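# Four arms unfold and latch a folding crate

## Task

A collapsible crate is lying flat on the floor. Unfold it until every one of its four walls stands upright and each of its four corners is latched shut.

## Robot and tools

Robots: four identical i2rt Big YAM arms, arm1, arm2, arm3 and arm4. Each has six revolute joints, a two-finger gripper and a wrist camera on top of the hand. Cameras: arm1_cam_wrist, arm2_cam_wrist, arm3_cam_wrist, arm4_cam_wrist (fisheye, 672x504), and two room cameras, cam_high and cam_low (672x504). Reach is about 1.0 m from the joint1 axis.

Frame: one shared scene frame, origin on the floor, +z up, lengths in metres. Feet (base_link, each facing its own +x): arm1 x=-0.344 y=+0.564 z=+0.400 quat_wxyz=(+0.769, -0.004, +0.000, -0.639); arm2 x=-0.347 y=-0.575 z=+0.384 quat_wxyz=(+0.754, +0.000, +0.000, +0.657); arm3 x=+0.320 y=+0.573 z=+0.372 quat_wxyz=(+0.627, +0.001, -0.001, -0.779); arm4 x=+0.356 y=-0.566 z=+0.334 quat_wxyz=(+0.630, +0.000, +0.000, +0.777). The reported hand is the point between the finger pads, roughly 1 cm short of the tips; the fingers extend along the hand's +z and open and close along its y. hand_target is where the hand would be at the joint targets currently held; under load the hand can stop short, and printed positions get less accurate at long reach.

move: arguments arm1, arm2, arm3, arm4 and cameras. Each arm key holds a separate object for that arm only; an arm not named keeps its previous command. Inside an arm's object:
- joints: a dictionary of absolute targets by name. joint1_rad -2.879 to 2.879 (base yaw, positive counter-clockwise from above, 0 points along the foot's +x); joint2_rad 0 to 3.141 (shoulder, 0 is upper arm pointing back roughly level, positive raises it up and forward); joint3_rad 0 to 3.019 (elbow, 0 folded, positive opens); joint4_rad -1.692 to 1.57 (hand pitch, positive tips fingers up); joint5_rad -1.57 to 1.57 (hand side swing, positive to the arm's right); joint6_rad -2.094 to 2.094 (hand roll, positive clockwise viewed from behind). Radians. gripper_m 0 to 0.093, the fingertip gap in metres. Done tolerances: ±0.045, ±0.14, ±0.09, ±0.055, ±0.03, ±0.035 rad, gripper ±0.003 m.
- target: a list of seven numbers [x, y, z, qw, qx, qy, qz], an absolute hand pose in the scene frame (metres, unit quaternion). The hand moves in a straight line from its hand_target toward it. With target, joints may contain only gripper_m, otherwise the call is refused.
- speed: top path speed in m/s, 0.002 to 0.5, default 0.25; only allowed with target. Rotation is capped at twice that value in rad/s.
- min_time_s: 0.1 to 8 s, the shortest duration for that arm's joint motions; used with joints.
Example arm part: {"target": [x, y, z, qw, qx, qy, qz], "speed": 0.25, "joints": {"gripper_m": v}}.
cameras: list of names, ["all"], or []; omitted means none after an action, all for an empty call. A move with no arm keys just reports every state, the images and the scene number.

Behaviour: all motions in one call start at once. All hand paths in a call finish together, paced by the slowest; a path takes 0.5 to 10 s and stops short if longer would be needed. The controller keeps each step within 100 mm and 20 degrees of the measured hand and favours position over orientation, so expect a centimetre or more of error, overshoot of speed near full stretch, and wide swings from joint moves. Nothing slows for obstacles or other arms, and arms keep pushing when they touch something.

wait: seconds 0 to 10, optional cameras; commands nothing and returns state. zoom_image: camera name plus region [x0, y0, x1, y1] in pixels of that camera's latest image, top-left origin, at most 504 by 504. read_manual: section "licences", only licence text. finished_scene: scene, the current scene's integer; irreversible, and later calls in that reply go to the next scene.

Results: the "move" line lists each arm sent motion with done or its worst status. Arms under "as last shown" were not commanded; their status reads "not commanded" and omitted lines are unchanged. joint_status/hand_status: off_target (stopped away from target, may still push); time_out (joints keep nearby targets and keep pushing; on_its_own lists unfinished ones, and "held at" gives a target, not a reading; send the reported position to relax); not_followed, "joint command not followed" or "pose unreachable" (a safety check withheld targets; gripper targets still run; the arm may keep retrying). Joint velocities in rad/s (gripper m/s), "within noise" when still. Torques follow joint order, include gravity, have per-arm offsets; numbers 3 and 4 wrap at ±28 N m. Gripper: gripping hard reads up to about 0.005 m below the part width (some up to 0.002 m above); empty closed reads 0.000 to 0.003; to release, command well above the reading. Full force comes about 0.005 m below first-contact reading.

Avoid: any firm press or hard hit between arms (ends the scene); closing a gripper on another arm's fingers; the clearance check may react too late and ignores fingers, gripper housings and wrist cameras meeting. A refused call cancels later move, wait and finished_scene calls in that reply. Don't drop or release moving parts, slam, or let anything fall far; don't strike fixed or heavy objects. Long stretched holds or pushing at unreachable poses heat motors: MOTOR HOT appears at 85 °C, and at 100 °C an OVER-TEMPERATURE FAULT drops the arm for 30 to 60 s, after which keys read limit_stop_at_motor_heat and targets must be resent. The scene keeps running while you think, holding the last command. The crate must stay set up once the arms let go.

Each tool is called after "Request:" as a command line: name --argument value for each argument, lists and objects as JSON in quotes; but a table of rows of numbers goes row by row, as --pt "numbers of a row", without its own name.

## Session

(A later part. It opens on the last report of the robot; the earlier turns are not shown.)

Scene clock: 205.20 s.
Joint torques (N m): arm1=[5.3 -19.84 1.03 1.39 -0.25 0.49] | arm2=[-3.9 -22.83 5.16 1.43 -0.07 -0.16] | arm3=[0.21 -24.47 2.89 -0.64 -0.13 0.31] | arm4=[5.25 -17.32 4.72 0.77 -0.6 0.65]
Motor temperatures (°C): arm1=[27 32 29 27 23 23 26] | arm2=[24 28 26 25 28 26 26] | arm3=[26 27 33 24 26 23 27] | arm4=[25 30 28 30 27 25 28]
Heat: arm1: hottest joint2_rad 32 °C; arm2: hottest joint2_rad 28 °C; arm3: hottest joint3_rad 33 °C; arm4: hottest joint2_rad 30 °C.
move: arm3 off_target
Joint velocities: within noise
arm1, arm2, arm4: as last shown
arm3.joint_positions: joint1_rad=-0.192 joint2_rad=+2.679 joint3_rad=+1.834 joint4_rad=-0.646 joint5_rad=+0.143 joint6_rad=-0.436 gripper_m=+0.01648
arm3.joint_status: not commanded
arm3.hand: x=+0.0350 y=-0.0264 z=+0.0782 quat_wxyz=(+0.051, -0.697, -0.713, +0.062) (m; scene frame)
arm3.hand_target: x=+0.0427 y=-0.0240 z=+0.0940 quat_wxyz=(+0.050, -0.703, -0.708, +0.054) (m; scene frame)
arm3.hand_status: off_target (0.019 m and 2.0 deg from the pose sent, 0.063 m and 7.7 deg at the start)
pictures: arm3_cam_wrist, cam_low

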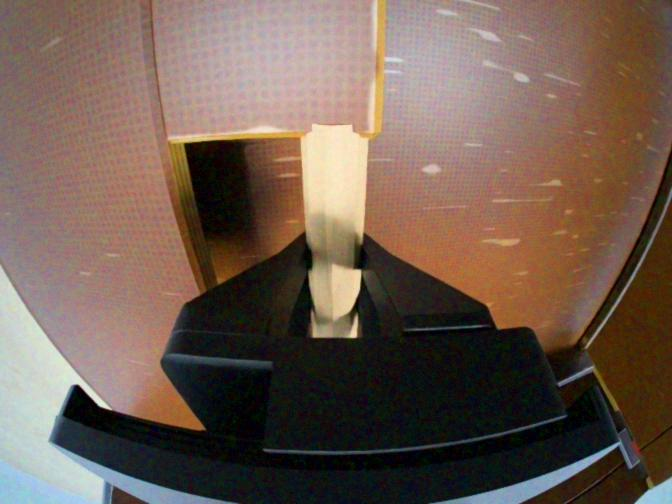

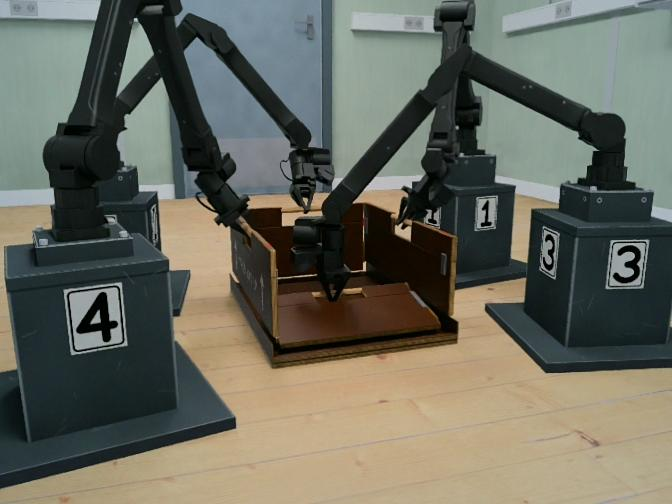

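Request:
move --arm3 '{"target": [0.078, -0.018, 0.185, -0.0923, 0.7010, 0.7010, -0.0923], "speed": 0.15}'

Request:
move --arm3 '{"target": [0.138, -0.016, 0.236, -0.1530, 0.6903, 0.6903, -0.1530], "speed": 0.15}' --cameras '["arm3_cam_wrist", "cam_low", "cam_high"]'

Scene clock: 208.57 s.
Joint torques (N m): arm1=[5.01 -19.66 1.07 1.42 -0.23 0.48] | arm2=[-3.9 -22.95 5.16 1.42 -0.06 -0.16] | arm3=[-0.15 -24.41 3.25 -1.14 0.05 0.36] | arm4=[5.3 -17.32 4.72 0.77 -0.6 0.64]
Motor temperatures (°C): arm1=[27 32 28 27 23 23 26] | arm2=[24 28 26 25 28 26 26] | arm3=[26 28 33 24 26 23 27] | arm4=[25 30 28 30 27 25 28]
Heat: arm1: hottest joint2_rad 32 °C; arm2: hottest joint2_rad 28 °C; arm3: hottest joint3_rad 33 °C; arm4: hottest joint2_rad 30 °C.
move: arm3 off_target
Joint velocities: within noise
arm1, arm2, arm4: as last shown
arm3.joint_positions: joint1_rad=-0.107 joint2_rad=+2.472 joint3_rad=+1.648 joint4_rad=-0.644 joint5_rad=+0.256 joint6_rad=-0.361 gripper_m=+0.01585
arm3.joint_status: not commanded
arm3.hand: x=+0.0739 y=-0.0244 z=+0.1618 quat_wxyz=(+0.092, -0.692, -0.709, +0.100) (m; scene frame)
arm3.hand_target: x=+0.0776 y=-0.0189 z=+0.1840 quat_wxyz=(+0.093, -0.700, -0.702, +0.092) (m; scene frame)
arm3.hand_status: off_target (0.024 m and 1.7 deg from the pose sent, 0.115 m and 6.0 deg at the start)
pictures: none

Scene clock: 209.77 s.
Joint torques (N m): arm1=[4.95 -19.84 1.11 1.46 -0.23 0.5] | arm2=[-3.84 -22.89 5.16 1.43 -0.02 -0.15] | arm3=[0.5 -24.23 3.28 -1.44 -0.05 0.41] | arm4=[5.3 -17.32 4.72 0.77 -0.6 0.64]
Motor temperatures (°C): arm1=[27 32 28 27 23 23 26] | arm2=[24 28 26 25 28 26 26] | arm3=[26 28 33 24 26 23 27] | arm4=[25 30 28 30 27 25 28]
Heat: arm1: hottest joint2_rad 32 °C; arm2: hottest joint2_rad 28 °C; arm3: hottest joint3_rad 33 °C; arm4: hottest joint2_rad 30 °C.
move: arm3 off_target
Joint velocities: within noise
arm1, arm4: as last shown
arm2.joint_positions: joint1_rad=+0.222 joint2_rad=+2.315 joint3_rad=+1.466 joint4_rad=-0.801 joint5_rad=+0.619 joint6_rad=+0.065 gripper_m=+0.01703
arm2.joint_status: not commanded
arm2.hand: x=-0.2938 y=-0.0052 z=+0.2454 quat_wxyz=(-0.206, +0.688, -0.657, +0.227) (m; scene frame)
arm2.hand_target: x=-0.2719 y=+0.0039 z=+0.2505 quat_wxyz=(-0.211, +0.676, -0.673, +0.214) (m; scene frame)
arm2.hand_status: not commanded
arm3.joint_positions: joint1_rad=+0.020 joint2_rad=+2.355 joint3_rad=+1.535 joint4_rad=-0.644 joint5_rad=+0.445 joint6_rad=-0.234 gripper_m=+0.01588
arm3.joint_status: not commanded
arm3.hand: x=+0.1260 y=-0.0224 z=+0.2123 quat_wxyz=(+0.156, -0.684, -0.694, +0.162) (m; scene frame)
arm3.hand_target: x=+0.1360 y=-0.0170 z=+0.2356 quat_wxyz=(+0.153, -0.691, -0.690, +0.154) (m; scene frame)
arm3.hand_status: off_target (0.027 m and 1.3 deg from the pose sent, 0.098 m and 9.5 deg at the start)
pictures: arm3_cam_wrist, cam_high, cam_low

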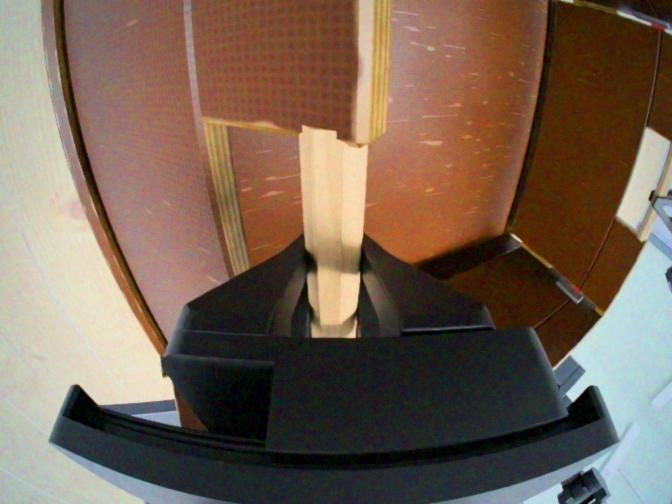

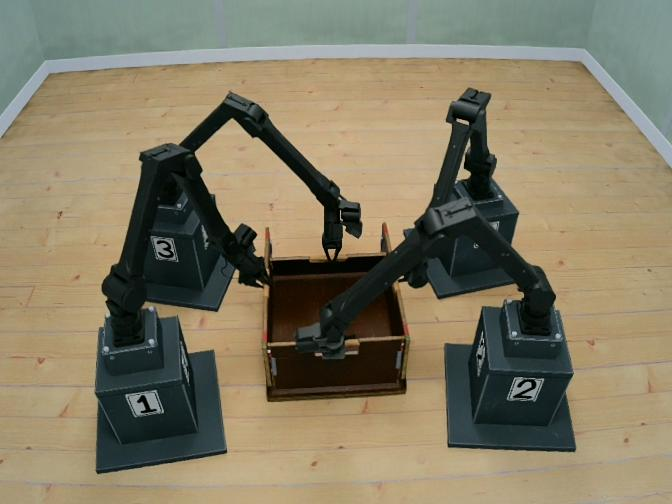

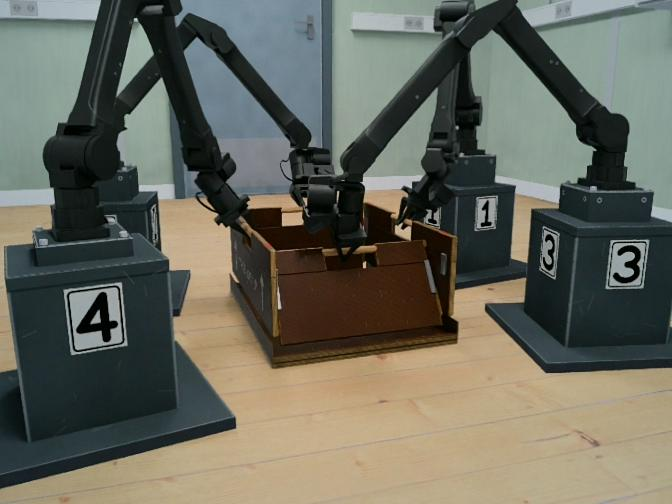

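Request:
move --arm3 '{"target": [0.200, -0.014, 0.262, -0.1949, 0.6797, 0.6797, -0.1949], "speed": 0.15}'

Request:
move --arm3 '{"target": [0.255, -0.012, 0.266, -0.2126, 0.6744, 0.6744, -0.2126], "speed": 0.12}'

Request:
move --arm3 '{"target": [0.295, -0.012, 0.266, -0.2126, 0.6744, 0.6744, -0.2126], "speed": 0.1}' --cameras '["arm3_cam_wrist", "cam_low", "cam_high"]'

Request:
zoom_image --camera "cam_low" --region '[220, 190, 470, 370]'

Scene clock: 212.83 s.
Joint torques (N m): arm1=[4.78 -20.07 0.96 1.4 -0.25 0.46] | arm2=[-3.84 -22.83 5.16 1.43 -0.02 -0.16] | arm3=[0.26 -23.41 3.36 -1.88 0.03 0.52] | arm4=[5.3 -17.32 4.72 0.77 -0.6 0.64]
Motor temperatures (°C): arm1=[27 32 28 27 23 23 26] | arm2=[24 29 26 25 28 26 26] | arm3=[26 28 33 24 26 23 27] | arm4=[25 30 28 30 27 25 28]
Heat: arm1: hottest joint2_rad 32 °C; arm2: hottest joint2_rad 29 °C; arm3: hottest joint3_rad 33 °C; arm4: hottest joint2_rad 30 °C.
move: arm3 off_target
Joint velocities: within noise
arm1, arm2, arm4: as last shown
arm3.joint_positions: joint1_rad=+0.141 joint2_rad=+2.314 joint3_rad=+1.498 joint4_rad=-0.702 joint5_rad=+0.574 joint6_rad=-0.096 gripper_m=+0.01591
arm3.joint_status: not commanded
arm3.hand: x=+0.1814 y=-0.0192 z=+0.2364 quat_wxyz=(+0.199, -0.676, -0.680, +0.201) (m; scene frame)
arm3.hand_target: x=+0.1928 y=-0.0125 z=+0.2599 quat_wxyz=(+0.196, -0.683, -0.676, +0.194) (m; scene frame)
arm3.hand_status: off_target (0.032 m and 0.9 deg from the pose sent, 0.090 m and 6.1 deg at the start)
pictures: none

Scene clock: 214.23 s.
Joint torques (N m): arm1=[4.37 -19.78 1.09 1.42 -0.25 0.43] | arm2=[-3.55 -22.83 5.16 1.18 -0.02 -0.11] | arm3=[2.73 -22.42 4.36 -2.06 -0.31 0.59] | arm4=[5.6 -17.38 4.71 0.77 -0.68 0.65]
Motor temperatures (°C): arm1=[27 32 28 27 23 23 26] | arm2=[24 29 26 25 28 26 26] | arm3=[26 28 32 24 26 23 27] | arm4=[25 30 28 30 27 25 28]
Heat: arm1: hottest joint2_rad 32 °C; arm2: hottest joint2_rad 29 °C; arm3: hottest joint3_rad 32 °C; arm4: hottest joint2_rad 30 °C.
move: arm3 off_target
Joint velocities: within noise
arm1.joint_positions: joint1_rad=+0.708 joint2_rad=+2.160 joint3_rad=+0.857 joint4_rad=+0.121 joint5_rad=+0.493 joint6_rad=-0.759 gripper_m=+0.01690
arm1.joint_status: not commanded
arm1.hand: x=-0.0263 y=+0.2000 z=+0.2291 quat_wxyz=(+0.019, -0.008, -0.952, +0.306) (m; scene frame)
arm1.hand_target: x=-0.0113 y=+0.2233 z=+0.2326 quat_wxyz=(+0.001, +0.000, -0.954, +0.301) (m; scene frame)
arm1.hand_status: not commanded
arm2.joint_positions: joint1_rad=+0.219 joint2_rad=+2.315 joint3_rad=+1.466 joint4_rad=-0.794 joint5_rad=+0.620 joint6_rad=+0.057 gripper_m=+0.01703
arm2.joint_status: not commanded
arm2.hand: x=-0.2920 y=-0.0037 z=+0.2454 quat_wxyz=(-0.208, +0.689, -0.656, +0.226) (m; scene frame)
arm2.hand_target: x=-0.2718 y=+0.0041 z=+0.2506 quat_wxyz=(-0.212, +0.677, -0.671, +0.214) (m; scene frame)
arm2.hand_status: not commanded
arm3.joint_positions: joint1_rad=+0.233 joint2_rad=+2.311 joint3_rad=+1.498 joint4_rad=-0.773 joint5_rad=+0.637 joint6_rad=+0.021 gripper_m=+0.01592
arm3.joint_status: not commanded
arm3.hand: x=+0.2272 y=-0.0150 z=+0.2443 quat_wxyz=(+0.221, -0.671, -0.672, +0.220) (m; scene frame)
arm3.hand_target: x=+0.2536 y=-0.0131 z=+0.2655 quat_wxyz=(+0.212, -0.674, -0.675, +0.214) (m; scene frame)
arm3.hand_status: off_target (0.035 m and 1.3 deg from the pose sent, 0.080 m and 2.2 deg at the start)
arm4.joint_positions: joint1_rad=+0.760 joint2_rad=+2.027 joint3_rad=+0.972 joint4_rad=-0.164 joint5_rad=+0.536 joint6_rad=-0.694 gripper_m=+0.01591
arm4.joint_status: not commanded
arm4.hand: x=-0.0176 y=-0.2004 z=+0.2328 quat_wxyz=(-0.310, +0.951, -0.003, +0.023) (m; scene frame)
arm4.hand_target: x=-0.0351 y=-0.2236 z=+0.2339 quat_wxyz=(-0.302, +0.953, +0.001, +0.000) (m; scene frame)
arm4.hand_status: not commanded
pictures: none

Scene clock: 215.20 s.
Joint torques (N m): arm1=[3.66 -19.6 0.99 1.21 -0.23 0.44] | arm2=[-3.31 -22.83 5.19 1.07 -0.02 -0.11] | arm3=[5.95 -22.18 5.53 -3 -0.31 0.9] | arm4=[5.77 -17.32 4.77 0.77 -0.75 0.65]
Motor temperatures (°C): arm1=[27 32 28 27 23 23 26] | arm2=[24 29 26 25 28 26 26] | arm3=[26 28 32 24 26 23 27] | arm4=[25 30 28 30 27 25 29]
Heat: arm1: hottest joint2_rad 32 °C; arm2: hottest joint2_rad 29 °C; arm3: hottest joint3_rad 32 °C; arm4: hottest joint2_rad 30 °C.
move: arm3 off_target
Joint velocities: within noise
arm1.joint_positions: joint1_rad=+0.711 joint2_rad=+2.160 joint3_rad=+0.857 joint4_rad=+0.123 joint5_rad=+0.493 joint6_rad=-0.758 gripper_m=+0.01690
arm1.joint_status: not commanded
arm1.hand: x=-0.0249 y=+0.2008 z=+0.2292 quat_wxyz=(+0.018, -0.007, -0.952, +0.307) (m; scene frame)
arm1.hand_target: x=-0.0110 y=+0.2232 z=+0.2327 quat_wxyz=(+0.001, +0.000, -0.953, +0.301) (m; scene frame)
arm1.hand_status: not commanded
arm2.joint_positions: joint1_rad=+0.216 joint2_rad=+2.315 joint3_rad=+1.466 joint4_rad=-0.791 joint5_rad=+0.619 joint6_rad=+0.053 gripper_m=+0.01703
arm2.joint_status: not commanded
arm2.hand: x=-0.2905 y=-0.0032 z=+0.2452 quat_wxyz=(-0.208, +0.689, -0.656, +0.226) (m; scene frame)
arm2.hand_target: x=-0.2717 y=+0.0040 z=+0.2504 quat_wxyz=(-0.211, +0.679, -0.670, +0.214) (m; scene frame)
arm2.hand_status: not commanded
arm3.joint_positions: joint1_rad=+0.266 joint2_rad=+2.312 joint3_rad=+1.504 joint4_rad=-0.805 joint5_rad=+0.632 joint6_rad=+0.064 gripper_m=+0.01592
arm3.joint_status: not commanded
arm3.hand: x=+0.2466 y=-0.0134 z=+0.2448 quat_wxyz=(+0.221, -0.672, -0.672, +0.217) (m; scene frame)
arm3.hand_target: x=+0.2923 y=-0.0122 z=+0.2639 quat_wxyz=(+0.212, -0.673, -0.676, +0.214) (m; scene frame)
arm3.hand_status: off_target (0.053 m and 1.2 deg from the pose sent, 0.071 m and 1.3 deg at the start)
arm4.joint_positions: joint1_rad=+0.757 joint2_rad=+2.027 joint3_rad=+0.971 joint4_rad=-0.164 joint5_rad=+0.537 joint6_rad=-0.694 gripper_m=+0.01591
arm4.joint_status: not commanded
arm4.hand: x=-0.0156 y=-0.1996 z=+0.2325 quat_wxyz=(-0.310, +0.950, -0.005, +0.024) (m; scene frame)
arm4.hand_target: x=-0.0347 y=-0.2237 z=+0.2336 quat_wxyz=(-0.302, +0.953, +0.001, +0.000) (m; scene frame)
arm4.hand_status: not commanded
pictures: arm3_cam_wrist, cam_high, cam_low

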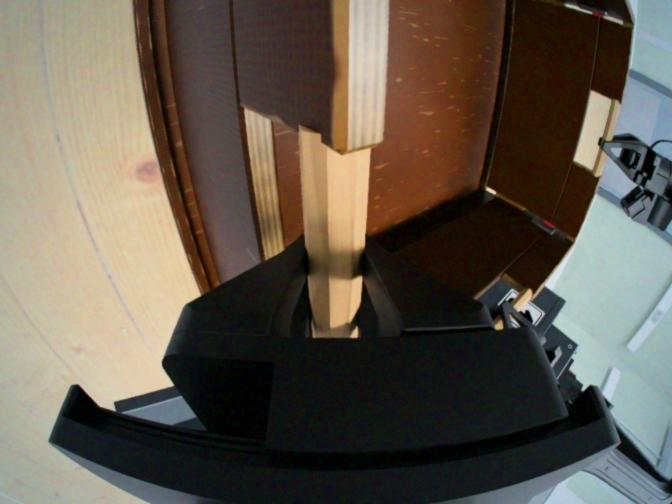

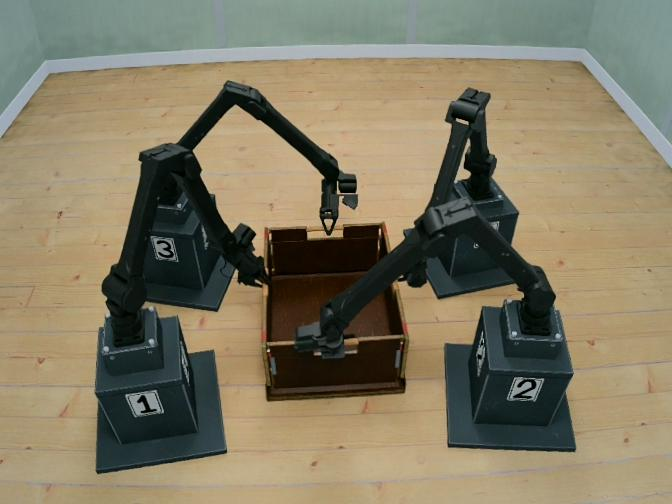

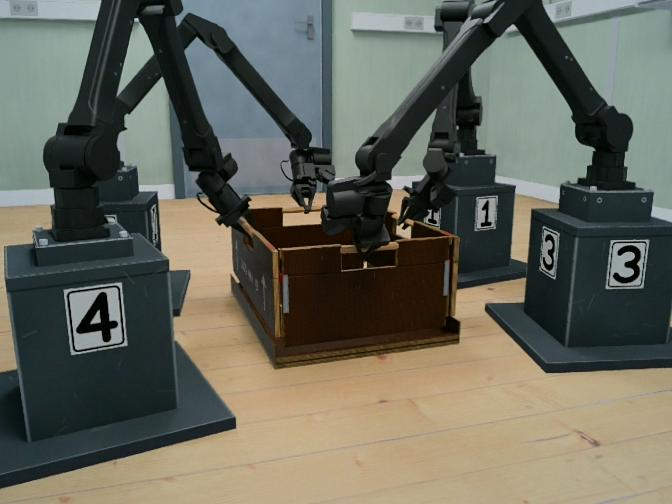

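Scaled by 2.016 from the camera's 672x504 image, which has a finer 960x720 frame.

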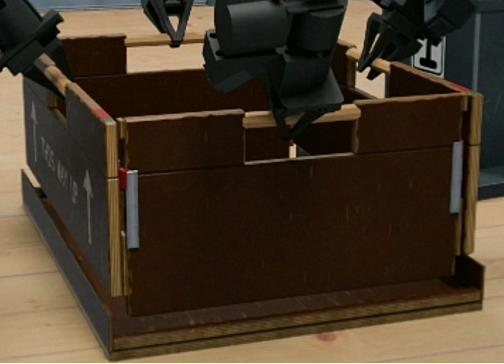

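Request:
move --arm3 '{"target": [0.325, -0.012, 0.264, -0.2126, 0.6744, 0.6744, -0.2126], "speed": 0.08}' --cameras '["cam_low", "cam_high"]'

Request:
zoom_image --camera "cam_low" --region '[225, 210, 325, 370]'

Request:
zoom_image --camera "cam_low" --region '[390, 200, 480, 350]'

Request:
zoom_image --camera "cam_high" --region '[245, 210, 425, 410]'

Scene clock: 218.23 s.
Joint torques (N m): arm1=[3.9 -19.84 0.92 1.26 -0.2 0.46] | arm2=[-2.9 -22.83 5.19 0.84 -0.02 -0.04] | arm3=[8.76 -20.89 6.12 -3.23 -0.48 1.24] | arm4=[6.3 -17.26 4.93 0.76 -0.83 0.71]
Motor temperatures (°C): arm1=[27 32 28 27 23 23 27] | arm2=[24 29 26 25 28 26 26] | arm3=[26 28 32 24 26 24 28] | arm4=[25 30 28 30 27 25 29]
Heat: arm1: hottest joint2_rad 32 °C; arm2: hottest joint2_rad 29 °C; arm3: hottest joint3_rad 32 °C; arm4: hottest joint2_rad 30 °C.
move: arm3 off_target
Joint velocities: within noise
arm1.joint_positions: joint1_rad=+0.717 joint2_rad=+2.160 joint3_rad=+0.857 joint4_rad=+0.123 joint5_rad=+0.493 joint6_rad=-0.756 gripper_m=+0.01690
arm1.joint_status: not commanded
arm1.hand: x=-0.0227 y=+0.2028 z=+0.2292 quat_wxyz=(+0.017, -0.005, -0.952, +0.307) (m; scene frame)
arm1.hand_target: x=-0.0110 y=+0.2232 z=+0.2327 quat_wxyz=(+0.001, +0.001, -0.953, +0.301) (m; scene frame)
arm1.hand_status: not commanded
arm2.joint_positions: joint1_rad=+0.211 joint2_rad=+2.315 joint3_rad=+1.466 joint4_rad=-0.785 joint5_rad=+0.620 joint6_rad=+0.047 gripper_m=+0.01703
arm2.joint_status: not commanded
arm2.hand: x=-0.2878 y=-0.0021 z=+0.2453 quat_wxyz=(-0.209, +0.689, -0.656, +0.225) (m; scene frame)
arm2.hand_target: x=-0.2716 y=+0.0038 z=+0.2505 quat_wxyz=(-0.211, +0.679, -0.670, +0.215) (m; scene frame)
arm2.hand_status: not commanded
arm3.joint_positions: joint1_rad=+0.272 joint2_rad=+2.315 joint3_rad=+1.512 joint4_rad=-0.833 joint5_rad=+0.632 joint6_rad=+0.085 gripper_m=+0.01592
arm3.joint_status: not commanded
arm3.hand: x=+0.2501 y=-0.0109 z=+0.2453 quat_wxyz=(+0.226, -0.675, -0.669, +0.213) (m; scene frame)
arm3.hand_target: x=+0.3197 y=-0.0107 z=+0.2625 quat_wxyz=(+0.210, -0.672, -0.676, +0.215) (m; scene frame)
arm3.hand_status: off_target (0.077 m and 1.7 deg from the pose sent, 0.081 m and 1.2 deg at the start)
arm4.joint_positions: joint1_rad=+0.751 joint2_rad=+2.027 joint3_rad=+0.969 joint4_rad=-0.164 joint5_rad=+0.540 joint6_rad=-0.700 gripper_m=+0.01591
arm4.joint_status: not commanded
arm4.hand: x=-0.0124 y=-0.1975 z=+0.2324 quat_wxyz=(-0.310, +0.950, -0.005, +0.028) (m; scene frame)
arm4.hand_target: x=-0.0349 y=-0.2235 z=+0.2339 quat_wxyz=(-0.302, +0.953, +0.001, +0.000) (m; scene frame)
arm4.hand_status: not commanded
pictures: cam_high, cam_low

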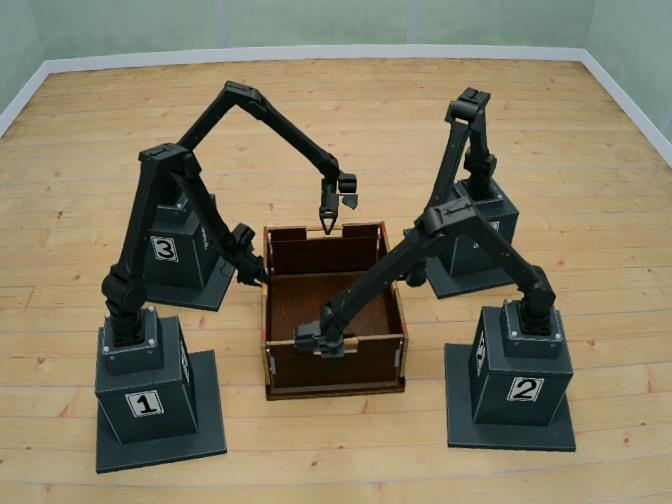

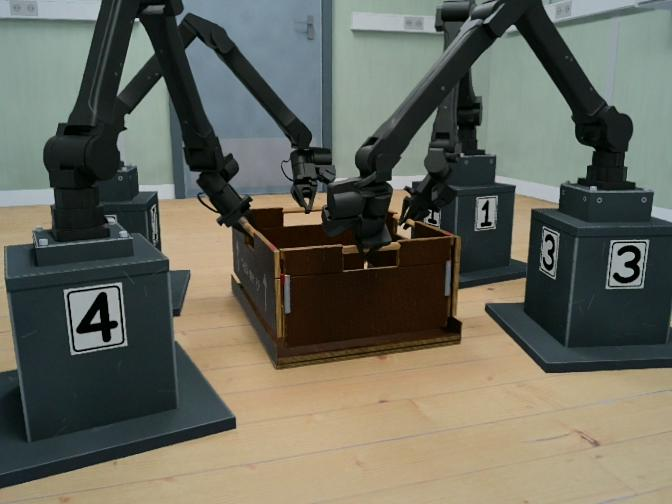

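Scaled by 3.150 from the camera's 672x504 image, which has a finer 960x720 frame.

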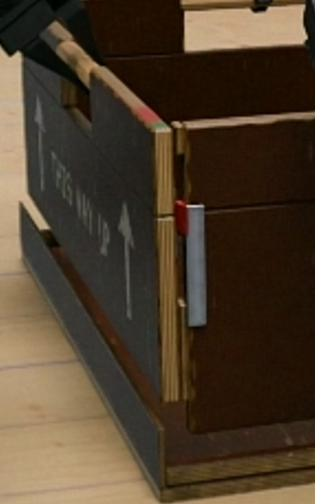

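Scaled by 3.360 from the camera's 672x504 image, which has a finer 960x720 frame.

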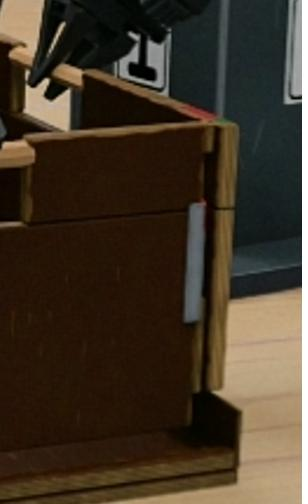

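Scaled by 2.520 from the camera's 672x504 image, which has a finer 960x720 frame.

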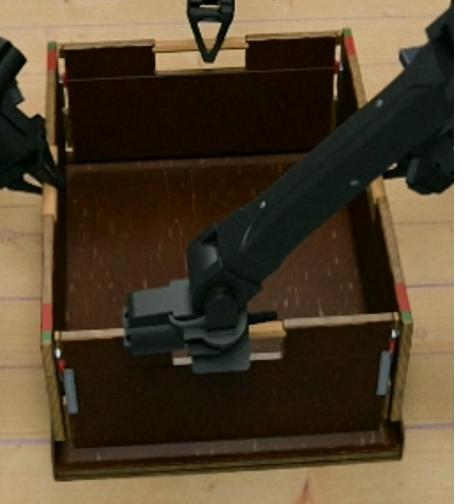

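Request:
move --arm3 '{"target": [0.222, -0.012, 0.258, -0.2126, 0.6744, 0.6744, -0.2126], "speed": 0.1}' --cameras '["cam_high", "cam_low"]'

Request:
zoom_image --camera "cam_high" --region '[245, 210, 425, 410]'

Request:
zoom_image --camera "cam_low" --region '[225, 200, 475, 370]'

Scene clock: 221.57 s.
Joint torques (N m): arm1=[3.78 -19.25 0.84 1.35 -0.23 0.45] | arm2=[-2.9 -22.89 5.18 0.83 -0.02 -0.04] | arm3=[-3.08 -21.6 3.73 0.53 0.44 -0.16] | arm4=[6.24 -17.26 4.94 0.75 -0.83 0.71]
Motor temperatures (°C): arm1=[27 32 28 27 23 23 27] | arm2=[24 29 26 25 28 26 26] | arm3=[26 28 32 24 26 24 28] | arm4=[25 30 28 30 27 25 29]
Heat: arm1: hottest joint2_rad 32 °C; arm2: hottest joint2_rad 29 °C; arm3: hottest joint3_rad 32 °C; arm4: hottest joint2_rad 30 °C.
move: arm3 off_target
Joint velocities: within noise
arm1, arm2, arm4: as last shown
arm3.joint_positions: joint1_rad=+0.259 joint2_rad=+2.303 joint3_rad=+1.490 joint4_rad=-0.793 joint5_rad=+0.608 joint6_rad=+0.042 gripper_m=+0.01592
arm3.joint_status: not commanded
arm3.hand: x=+0.2464 y=-0.0109 z=+0.2438 quat_wxyz=(+0.213, -0.671, -0.679, +0.208) (m; scene frame)
arm3.hand_target: x=+0.2300 y=-0.0103 z=+0.2563 quat_wxyz=(+0.211, -0.673, -0.677, +0.208) (m; scene frame)
arm3.hand_status: off_target (0.028 m and 0.8 deg from the pose sent, 0.031 m and 1.7 deg at the start)
pictures: cam_high, cam_low

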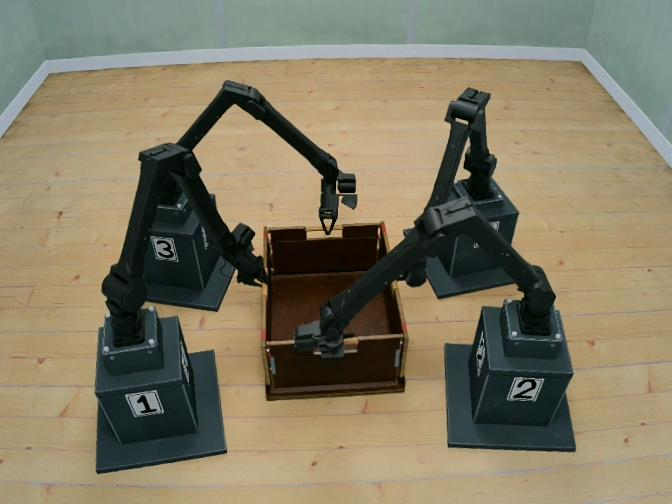

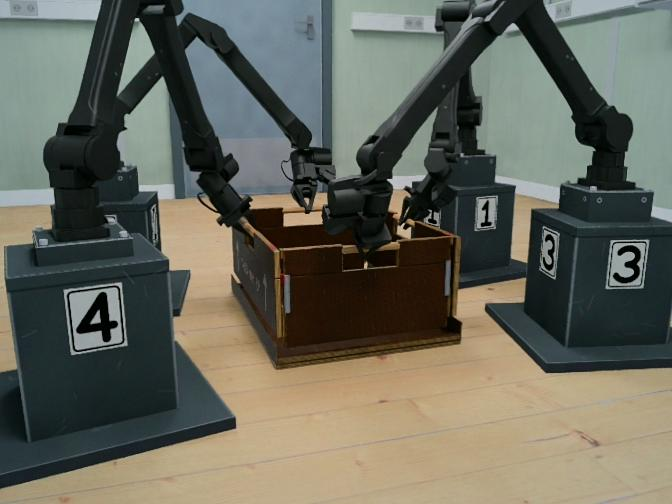

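Scaled by 2.520 from the camera's 672x504 image, which has a finer 960x720 frame.

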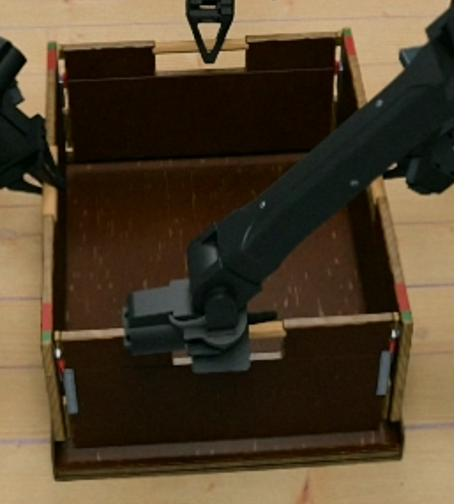

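Scaled by 2.016 from the camera's 672x504 image, which has a finer 960x720 frame.

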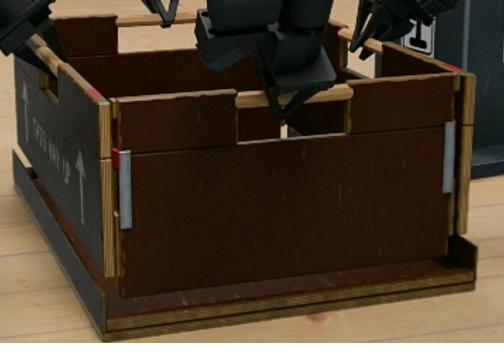

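Request:
move --arm3 '{"target": [0.195, -0.012, 0.256, -0.2126, 0.6744, 0.6744, -0.2126], "speed": 0.08}' --arm2 '{"target": [-0.235, 0.004, 0.25, -0.2126, 0.6744, -0.6744, 0.2126], "speed": 0.08}' --cameras '["cam_high", "cam_low"]'

Request:
zoom_image --camera "cam_high" --region '[245, 210, 425, 410]'

Scene clock: 224.20 s.
Joint torques (N m): arm1=[3.37 -19.84 1.21 1.24 -0.21 0.44] | arm2=[-7.53 -22.3 5.12 1.42 0.67 -0.27] | arm3=[-7.18 -20.95 4.33 1.33 1.09 -0.54] | arm4=[6.24 -17.32 4.92 0.76 -0.83 0.71]
Motor temperatures (°C): arm1=[27 32 28 27 23 23 27] | arm2=[24 29 26 25 28 26 26] | arm3=[26 28 32 24 26 24 28] | arm4=[25 30 28 30 27 25 29]
Heat: arm1: hottest joint2_rad 32 °C; arm2: hottest joint2_rad 29 °C; arm3: hottest joint3_rad 32 °C; arm4: hottest joint2_rad 30 °C.
move: arm2 off_target; arm3 off_target
Joint velocities: within noise
arm1, arm4: as last shown
arm2.joint_positions: joint1_rad=+0.204 joint2_rad=+2.300 joint3_rad=+1.443 joint4_rad=-0.746 joint5_rad=+0.596 joint6_rad=+0.014 gripper_m=+0.01703
arm2.joint_status: not commanded
arm2.hand: x=-0.2869 y=-0.0021 z=+0.2453 quat_wxyz=(-0.206, +0.697, -0.654, +0.211) (m; scene frame)
arm2.hand_target: x=-0.2384 y=+0.0012 z=+0.2498 quat_wxyz=(-0.210, +0.672, -0.678, +0.210) (m; scene frame)
arm2.hand_status: off_target (0.053 m and 3.6 deg from the pose sent, 0.053 m and 3.1 deg at the start)
arm3.joint_positions: joint1_rad=+0.255 joint2_rad=+2.294 joint3_rad=+1.475 joint4_rad=-0.765 joint5_rad=+0.595 joint6_rad=+0.022 gripper_m=+0.01592
arm3.joint_status: not commanded
arm3.hand: x=+0.2455 y=-0.0112 z=+0.2437 quat_wxyz=(+0.205, -0.669, -0.683, +0.208) (m; scene frame)
arm3.hand_target: x=+0.1973 y=-0.0101 z=+0.2555 quat_wxyz=(+0.214, -0.675, -0.674, +0.211) (m; scene frame)
arm3.hand_status: off_target (0.052 m and 1.6 deg from the pose sent, 0.053 m and 0.8 deg at the start)
pictures: cam_high, cam_low

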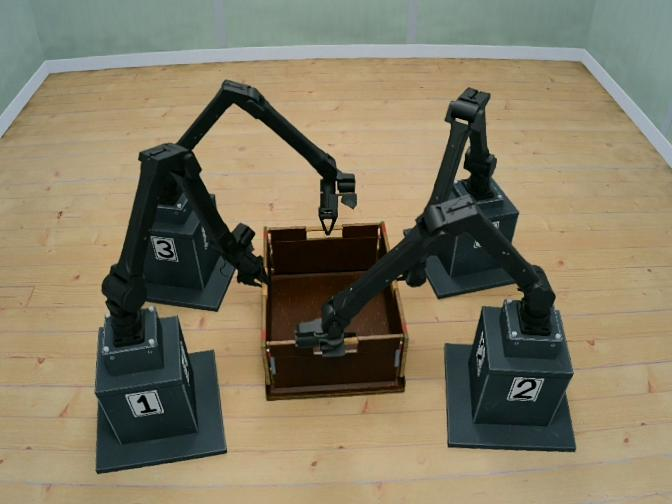

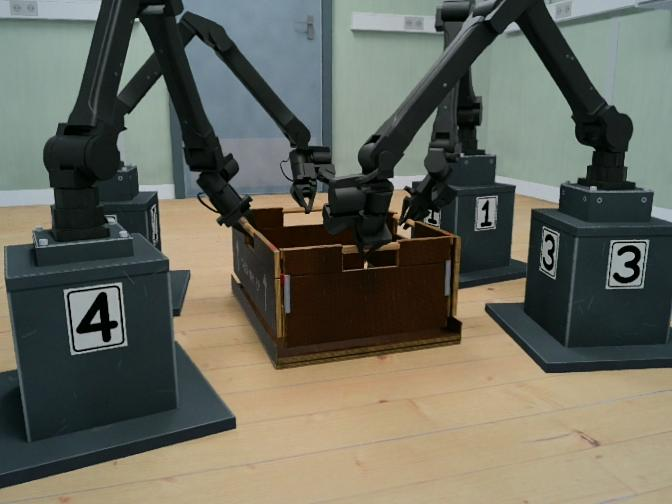

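Scaled by 2.520 from the camera's 672x504 image, which has a finer 960x720 frame.

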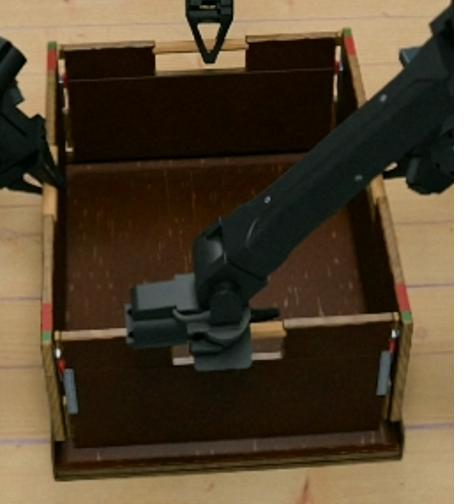

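Request:
move --arm3 '{"target": [0.254, -0.012, 0.256, -0.2126, 0.6744, 0.6744, -0.2126], "speed": 0.15}' --arm2 '{"target": [-0.296, 0.004, 0.254, -0.2126, 0.6744, -0.6744, 0.2126], "speed": 0.15}' --cameras '[]'

Request:
move --arm3 '{"joints": {"gripper_m": 0.06}}' --arm2 '{"joints": {"gripper_m": 0.06}}' --cameras '["cam_high", "cam_low"]'

Request:
zoom_image --camera "cam_high" --region '[245, 210, 425, 410]'

Scene clock: 229.97 s.
Joint torques (N m): arm1=[3.66 -19.84 1.1 1.36 -0.25 0.45] | arm2=[0.67 -22.12 6.52 -0.68 0.44 0.55] | arm3=[0.44 -19.66 6.08 -1.46 1.02 0.39] | arm4=[6.24 -17.32 4.94 0.77 -0.83 0.71]
Motor temperatures (°C): arm1=[27 32 28 27 23 23 27] | arm2=[24 30 26 25 28 26 26] | arm3=[26 28 31 24 26 24 28] | arm4=[25 30 28 30 27 25 29]
Heat: arm1: hottest joint2_rad 32 °C; arm2: hottest joint2_rad 30 °C; arm3: hottest joint3_rad 31 °C; arm4: hottest joint2_rad 30 °C.
move: arm2 off_target; arm3 off_target
Joint velocities: within noise
arm1, arm4: as last shown
arm2.joint_positions: joint1_rad=+0.208 joint2_rad=+2.308 joint3_rad=+1.456 joint4_rad=-0.771 joint5_rad=+0.607 joint6_rad=+0.045 gripper_m=+0.01703
arm2.joint_status: not commanded
arm2.hand: x=-0.2880 y=-0.0021 z=+0.2457 quat_wxyz=(-0.207, +0.689, -0.660, +0.217) (m; scene frame)
arm2.hand_target: x=-0.2933 y=+0.0055 z=+0.2537 quat_wxyz=(-0.214, +0.676, -0.673, +0.210) (m; scene frame)
arm2.hand_status: off_target (0.013 m and 2.5 deg from the pose sent, 0.014 m and 3.6 deg at the start)
arm3.joint_positions: joint1_rad=+0.258 joint2_rad=+2.294 joint3_rad=+1.475 joint4_rad=-0.767 joint5_rad=+0.600 joint6_rad=+0.033 gripper_m=+0.01592
arm3.joint_status: not commanded
arm3.hand: x=+0.2467 y=-0.0111 z=+0.2441 quat_wxyz=(+0.205, -0.671, -0.680, +0.211) (m; scene frame)
arm3.hand_target: x=+0.2518 y=-0.0139 z=+0.2560 quat_wxyz=(+0.210, -0.673, -0.675, +0.215) (m; scene frame)
arm3.hand_status: off_target (0.014 m and 1.2 deg from the pose sent, 0.015 m and 1.6 deg at the start)
pictures: none
No camera images: "cameras" was empty.

Scene clock: 230.73 s.
Joint torques (N m): arm1=[3.31 -19.49 1.06 1.25 -0.22 0.42] | arm2=[0.67 -22.42 6.48 -0.12 0.44 0.13] | arm3=[0.44 -20.13 6.16 -0.24 0.67 0.24] | arm4=[6.24 -17.32 4.93 0.77 -0.83 0.71]
Motor temperatures (°C): arm1=[27 32 28 27 23 23 27] | arm2=[24 30 26 25 28 26 26] | arm3=[26 28 31 24 26 24 28] | arm4=[25 30 28 30 27 25 29]
Heat: arm1: hottest joint2_rad 32 °C; arm2: hottest joint2_rad 30 °C; arm3: hottest joint3_rad 31 °C; arm4: hottest joint2_rad 30 °C.
move: arm2 done; arm3 done
Joint velocities: within noise
arm1, arm4: as last shown
arm2.joint_positions: joint1_rad=+0.210 joint2_rad=+2.308 joint3_rad=+1.456 joint4_rad=-0.794 joint5_rad=+0.607 joint6_rad=+0.084 gripper_m=+0.05987
arm2.joint_status: all done
arm2.hand: x=-0.2885 y=-0.0070 z=+0.2460 quat_wxyz=(-0.204, +0.679, -0.670, +0.221) (m; scene frame)
arm2.hand_target: x=-0.2940 y=+0.0038 z=+0.2538 quat_wxyz=(-0.212, +0.677, -0.672, +0.213) (m; scene frame)
arm2.hand_status: not commanded
arm3.joint_positions: joint1_rad=+0.256 joint2_rad=+2.291 joint3_rad=+1.475 joint4_rad=-0.805 joint5_rad=+0.609 joint6_rad=+0.050 gripper_m=+0.05987
arm3.joint_status: all done
arm3.hand: x=+0.2441 y=-0.0036 z=+0.2470 quat_wxyz=(+0.219, -0.673, -0.677, +0.204) (m; scene frame)
arm3.hand_target: x=+0.2509 y=-0.0123 z=+0.2565 quat_wxyz=(+0.213, -0.673, -0.675, +0.213) (m; scene frame)
arm3.hand_status: not commanded
pictures: cam_high, cam_low

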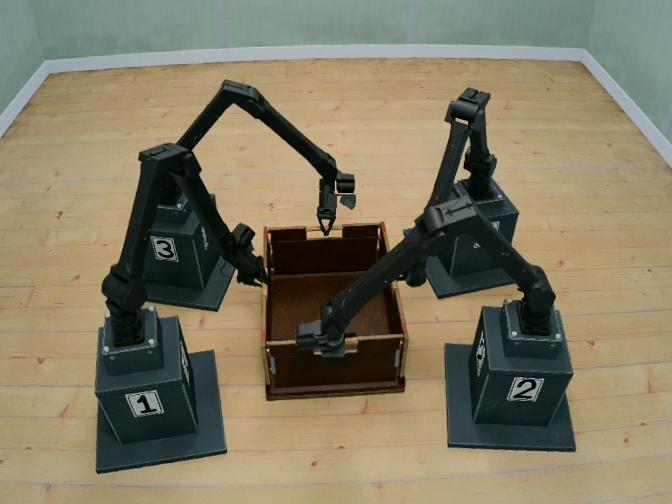

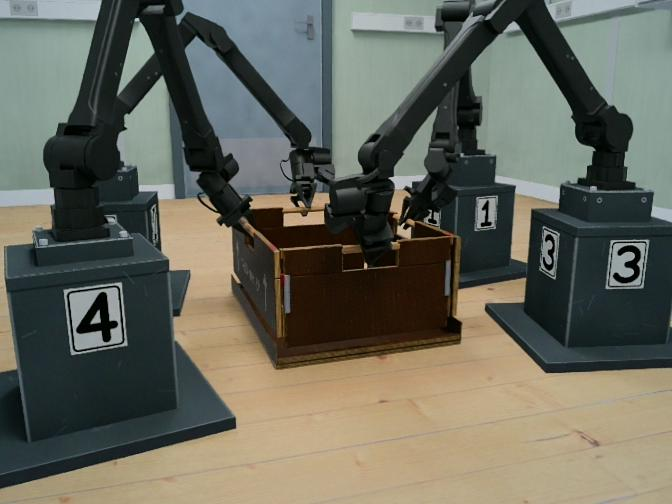

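Scaled by 2.520 from the camera's 672x504 image, which has a finer 960x720 frame.

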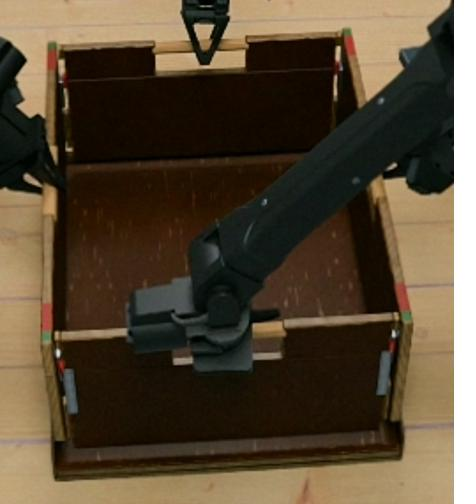

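Request:
move --arm3 '{"target": [0.34, -0.012, 0.385, -0.2126, 0.6744, 0.6744, -0.2126], "speed": 0.15}' --arm2 '{"target": [-0.384, 0.004, 0.384, -0.2126, 0.6744, -0.6744, 0.2126], "speed": 0.15}' --arm1 '{"target": [-0.018, 0.208, 0.234, 0, 0, 0.9537, -0.3007], "speed": 0.15}' --arm4 '{"target": [-0.020, -0.203, 0.234, -0.3007, 0.9537, 0, 0], "speed": 0.15}' --cameras '["cam_high", "cam_low"]'

Request:
zoom_image --camera "cam_high" --region '[245, 210, 425, 410]'

Scene clock: 238.03 s.
Joint torques (N m): arm1=[0.62 -20.19 1.66 1.77 -0.63 0.12] | arm2=[0.21 -24 8.42 -0.34 0.29 0.12] | arm3=[0.03 -19.19 8.94 -0.53 0.35 0.23] | arm4=[2.61 -17.14 4.88 1.51 -0.94 0.29]
Motor temperatures (°C): arm1=[27 32 28 27 23 23 27] | arm2=[24 30 26 25 28 26 26] | arm3=[26 29 31 24 26 24 27] | arm4=[25 30 28 30 27 25 29]
Heat: arm1: hottest joint2_rad 32 °C; arm2: hottest joint2_rad 30 °C; arm3: hottest joint3_rad 31 °C; arm4: hottest joint2_rad 30 °C.
move: arm1 done; arm2 off_target; arm3 off_target; arm4 off_target
Joint velocities: within noise
arm1.joint_positions: joint1_rad=+0.714 joint2_rad=+2.159 joint3_rad=+0.856 joint4_rad=+0.126 joint5_rad=+0.485 joint6_rad=-0.759 gripper_m=+0.01690
arm1.joint_status: not commanded
arm1.hand: x=-0.0227 y=+0.2024 z=+0.2293 quat_wxyz=(+0.014, -0.005, -0.952, +0.305) (m; scene frame)
arm1.hand_target: x=-0.0182 y=+0.2079 z=+0.2342 quat_wxyz=(+0.000, +0.000, -0.954, +0.301) (m; scene frame)
arm1.hand_status: done (0.009 m and 1.8 deg from the pose sent, 0.009 m and 2.1 deg at the start)
arm2.joint_positions: joint1_rad=+0.365 joint2_rad=+2.162 joint3_rad=+1.545 joint4_rad=-1.167 joint5_rad=+0.596 joint6_rad=+0.271 gripper_m=+0.05989
arm2.joint_status: not commanded
arm2.hand: x=-0.3768 y=-0.0123 z=+0.3574 quat_wxyz=(-0.200, +0.680, -0.665, +0.236) (m; scene frame)
arm2.hand_target: x=-0.3832 y=+0.0054 z=+0.3835 quat_wxyz=(-0.215, +0.674, -0.675, +0.211) (m; scene frame)
arm2.hand_status: off_target (0.032 m and 3.4 deg from the pose sent, 0.168 m and 1.5 deg at the start)
arm3.joint_positions: joint1_rad=+0.408 joint2_rad=+2.124 joint3_rad=+1.556 joint4_rad=-1.173 joint5_rad=+0.606 joint6_rad=+0.234 gripper_m=+0.05990
arm3.joint_status: not commanded
arm3.hand: x=+0.3306 y=+0.0009 z=+0.3695 quat_wxyz=(+0.228, -0.669, -0.677, +0.205) (m; scene frame)
arm3.hand_target: x=+0.3385 y=-0.0142 z=+0.3846 quat_wxyz=(+0.211, -0.676, -0.673, +0.215) (m; scene frame)
arm3.hand_status: off_target (0.022 m and 2.1 deg from the pose sent, 0.168 m and 1.2 deg at the start)
arm4.joint_positions: joint1_rad=+0.741 joint2_rad=+2.022 joint3_rad=+0.961 joint4_rad=-0.149 joint5_rad=+0.520 joint6_rad=-0.719 gripper_m=+0.01591
arm4.joint_status: not commanded
arm4.hand: x=-0.0113 y=-0.1961 z=+0.2322 quat_wxyz=(-0.306, +0.952, +0.000, +0.021) (m; scene frame)
arm4.hand_target: x=-0.0199 y=-0.2028 z=+0.2340 quat_wxyz=(-0.301, +0.954, +0.000, +0.000) (m; scene frame)
arm4.hand_status: off_target (0.011 m and 2.5 deg from the pose sent, 0.010 m and 3.4 deg at the start)
pictures: cam_high, cam_low

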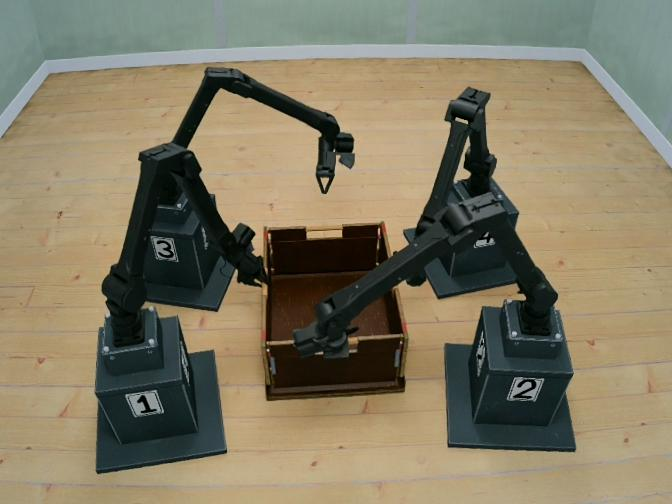

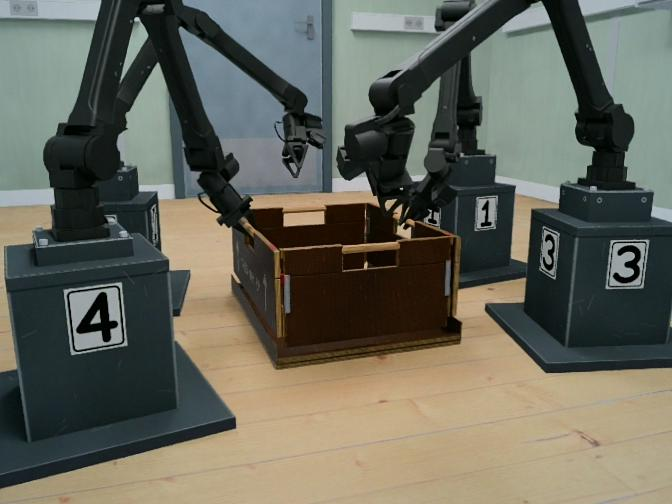

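Scaled by 2.520 from the camera's 672x504 image, which has a finer 960x720 frame.

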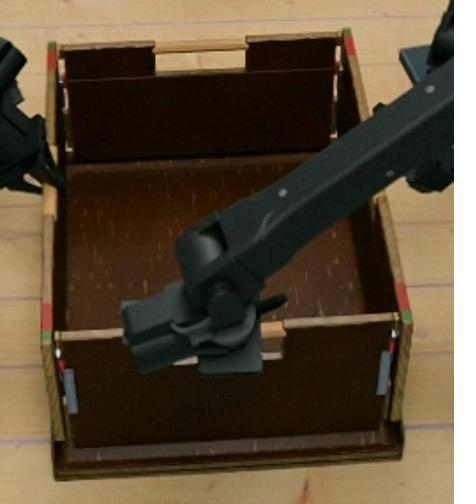

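Request:
move --arm1 '{"joints": {"gripper_m": 0.06}}' --arm4 '{"joints": {"gripper_m": 0.06}}' --cameras '["cam_high", "cam_low"]'

Request:
zoom_image --camera "cam_high" --region '[245, 210, 425, 410]'

Request:
zoom_image --camera "cam_low" --region '[225, 190, 475, 370]'

Scene clock: 240.47 s.
Joint torques (N m): arm1=[0.15 -18.49 2.33 1.73 0.26 0.13] | arm2=[0.21 -24 8.42 -0.36 0.29 0.13] | arm3=[-0.5 -19.66 8.99 -0.34 0.33 0.24] | arm4=[2.02 -16.67 4.96 1.25 0.04 0.28]
Motor temperatures (°C): arm1=[27 32 28 27 23 23 27] | arm2=[24 30 26 25 28 26 26] | arm3=[26 29 31 24 26 24 27] | arm4=[25 30 28 30 27 25 29]
Heat: arm1: hottest joint2_rad 32 °C; arm2: hottest joint2_rad 30 °C; arm3: hottest joint3_rad 31 °C; arm4: hottest joint2_rad 30 °C.
move: arm1 done; arm4 done
Joint velocities: within noise
arm1.joint_positions: joint1_rad=+0.726 joint2_rad=+2.151 joint3_rad=+0.845 joint4_rad=+0.126 joint5_rad=+0.455 joint6_rad=-0.759 gripper_m=+0.05989
arm1.joint_status: all done
arm1.hand: x=-0.0178 y=+0.2120 z=+0.2285 quat_wxyz=(+0.003, +0.005, -0.956, +0.294) (m; scene frame)
arm1.hand_target: x=-0.0141 y=+0.2126 z=+0.2331 quat_wxyz=(-0.004, +0.006, -0.955, +0.297) (m; scene frame)
arm1.hand_status: not commanded
arm2: as last shown
arm3.joint_positions: joint1_rad=+0.405 joint2_rad=+2.124 joint3_rad=+1.556 joint4_rad=-1.173 joint5_rad=+0.606 joint6_rad=+0.234 gripper_m=+0.05990
arm3.joint_status: not commanded
arm3.hand: x=+0.3288 y=+0.0009 z=+0.3695 quat_wxyz=(+0.228, -0.670, -0.676, +0.205) (m; scene frame)
arm3.hand_target: x=+0.3367 y=-0.0143 z=+0.3846 quat_wxyz=(+0.211, -0.676, -0.672, +0.215) (m; scene frame)
arm3.hand_status: not commanded
arm4.joint_positions: joint1_rad=+0.757 joint2_rad=+2.016 joint3_rad=+0.961 joint4_rad=-0.143 joint5_rad=+0.484 joint6_rad=-0.717 gripper_m=+0.05988
arm4.joint_status: all done
arm4.hand: x=-0.0233 y=-0.2042 z=+0.2328 quat_wxyz=(-0.296, +0.955, +0.008, +0.002) (m; scene frame)
arm4.hand_target: x=-0.0241 y=-0.2071 z=+0.2336 quat_wxyz=(-0.298, +0.955, +0.004, -0.004) (m; scene frame)
arm4.hand_status: not commanded
pictures: cam_high, cam_low

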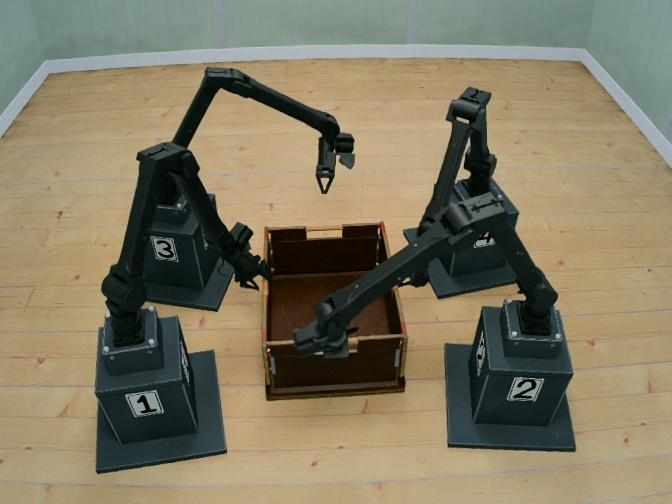

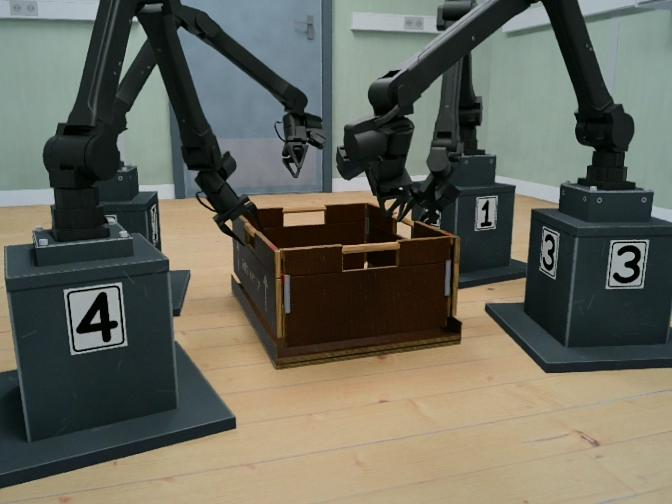

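Scaled by 2.520 from the camera's 672x504 image, which has a finer 960x720 frame.

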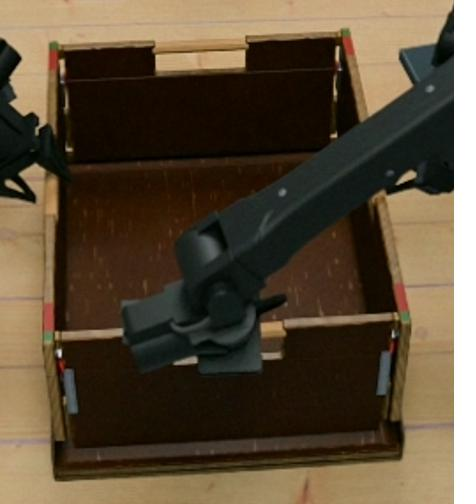

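Scaled by 2.016 from the camera's 672x504 image, which has a finer 960x720 frame.

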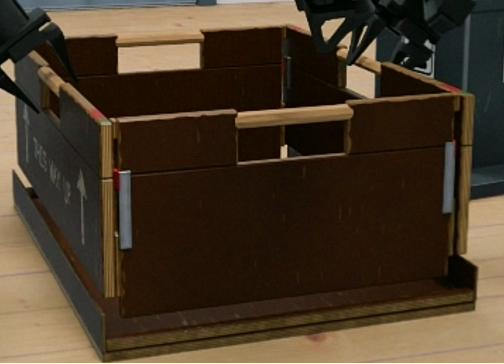

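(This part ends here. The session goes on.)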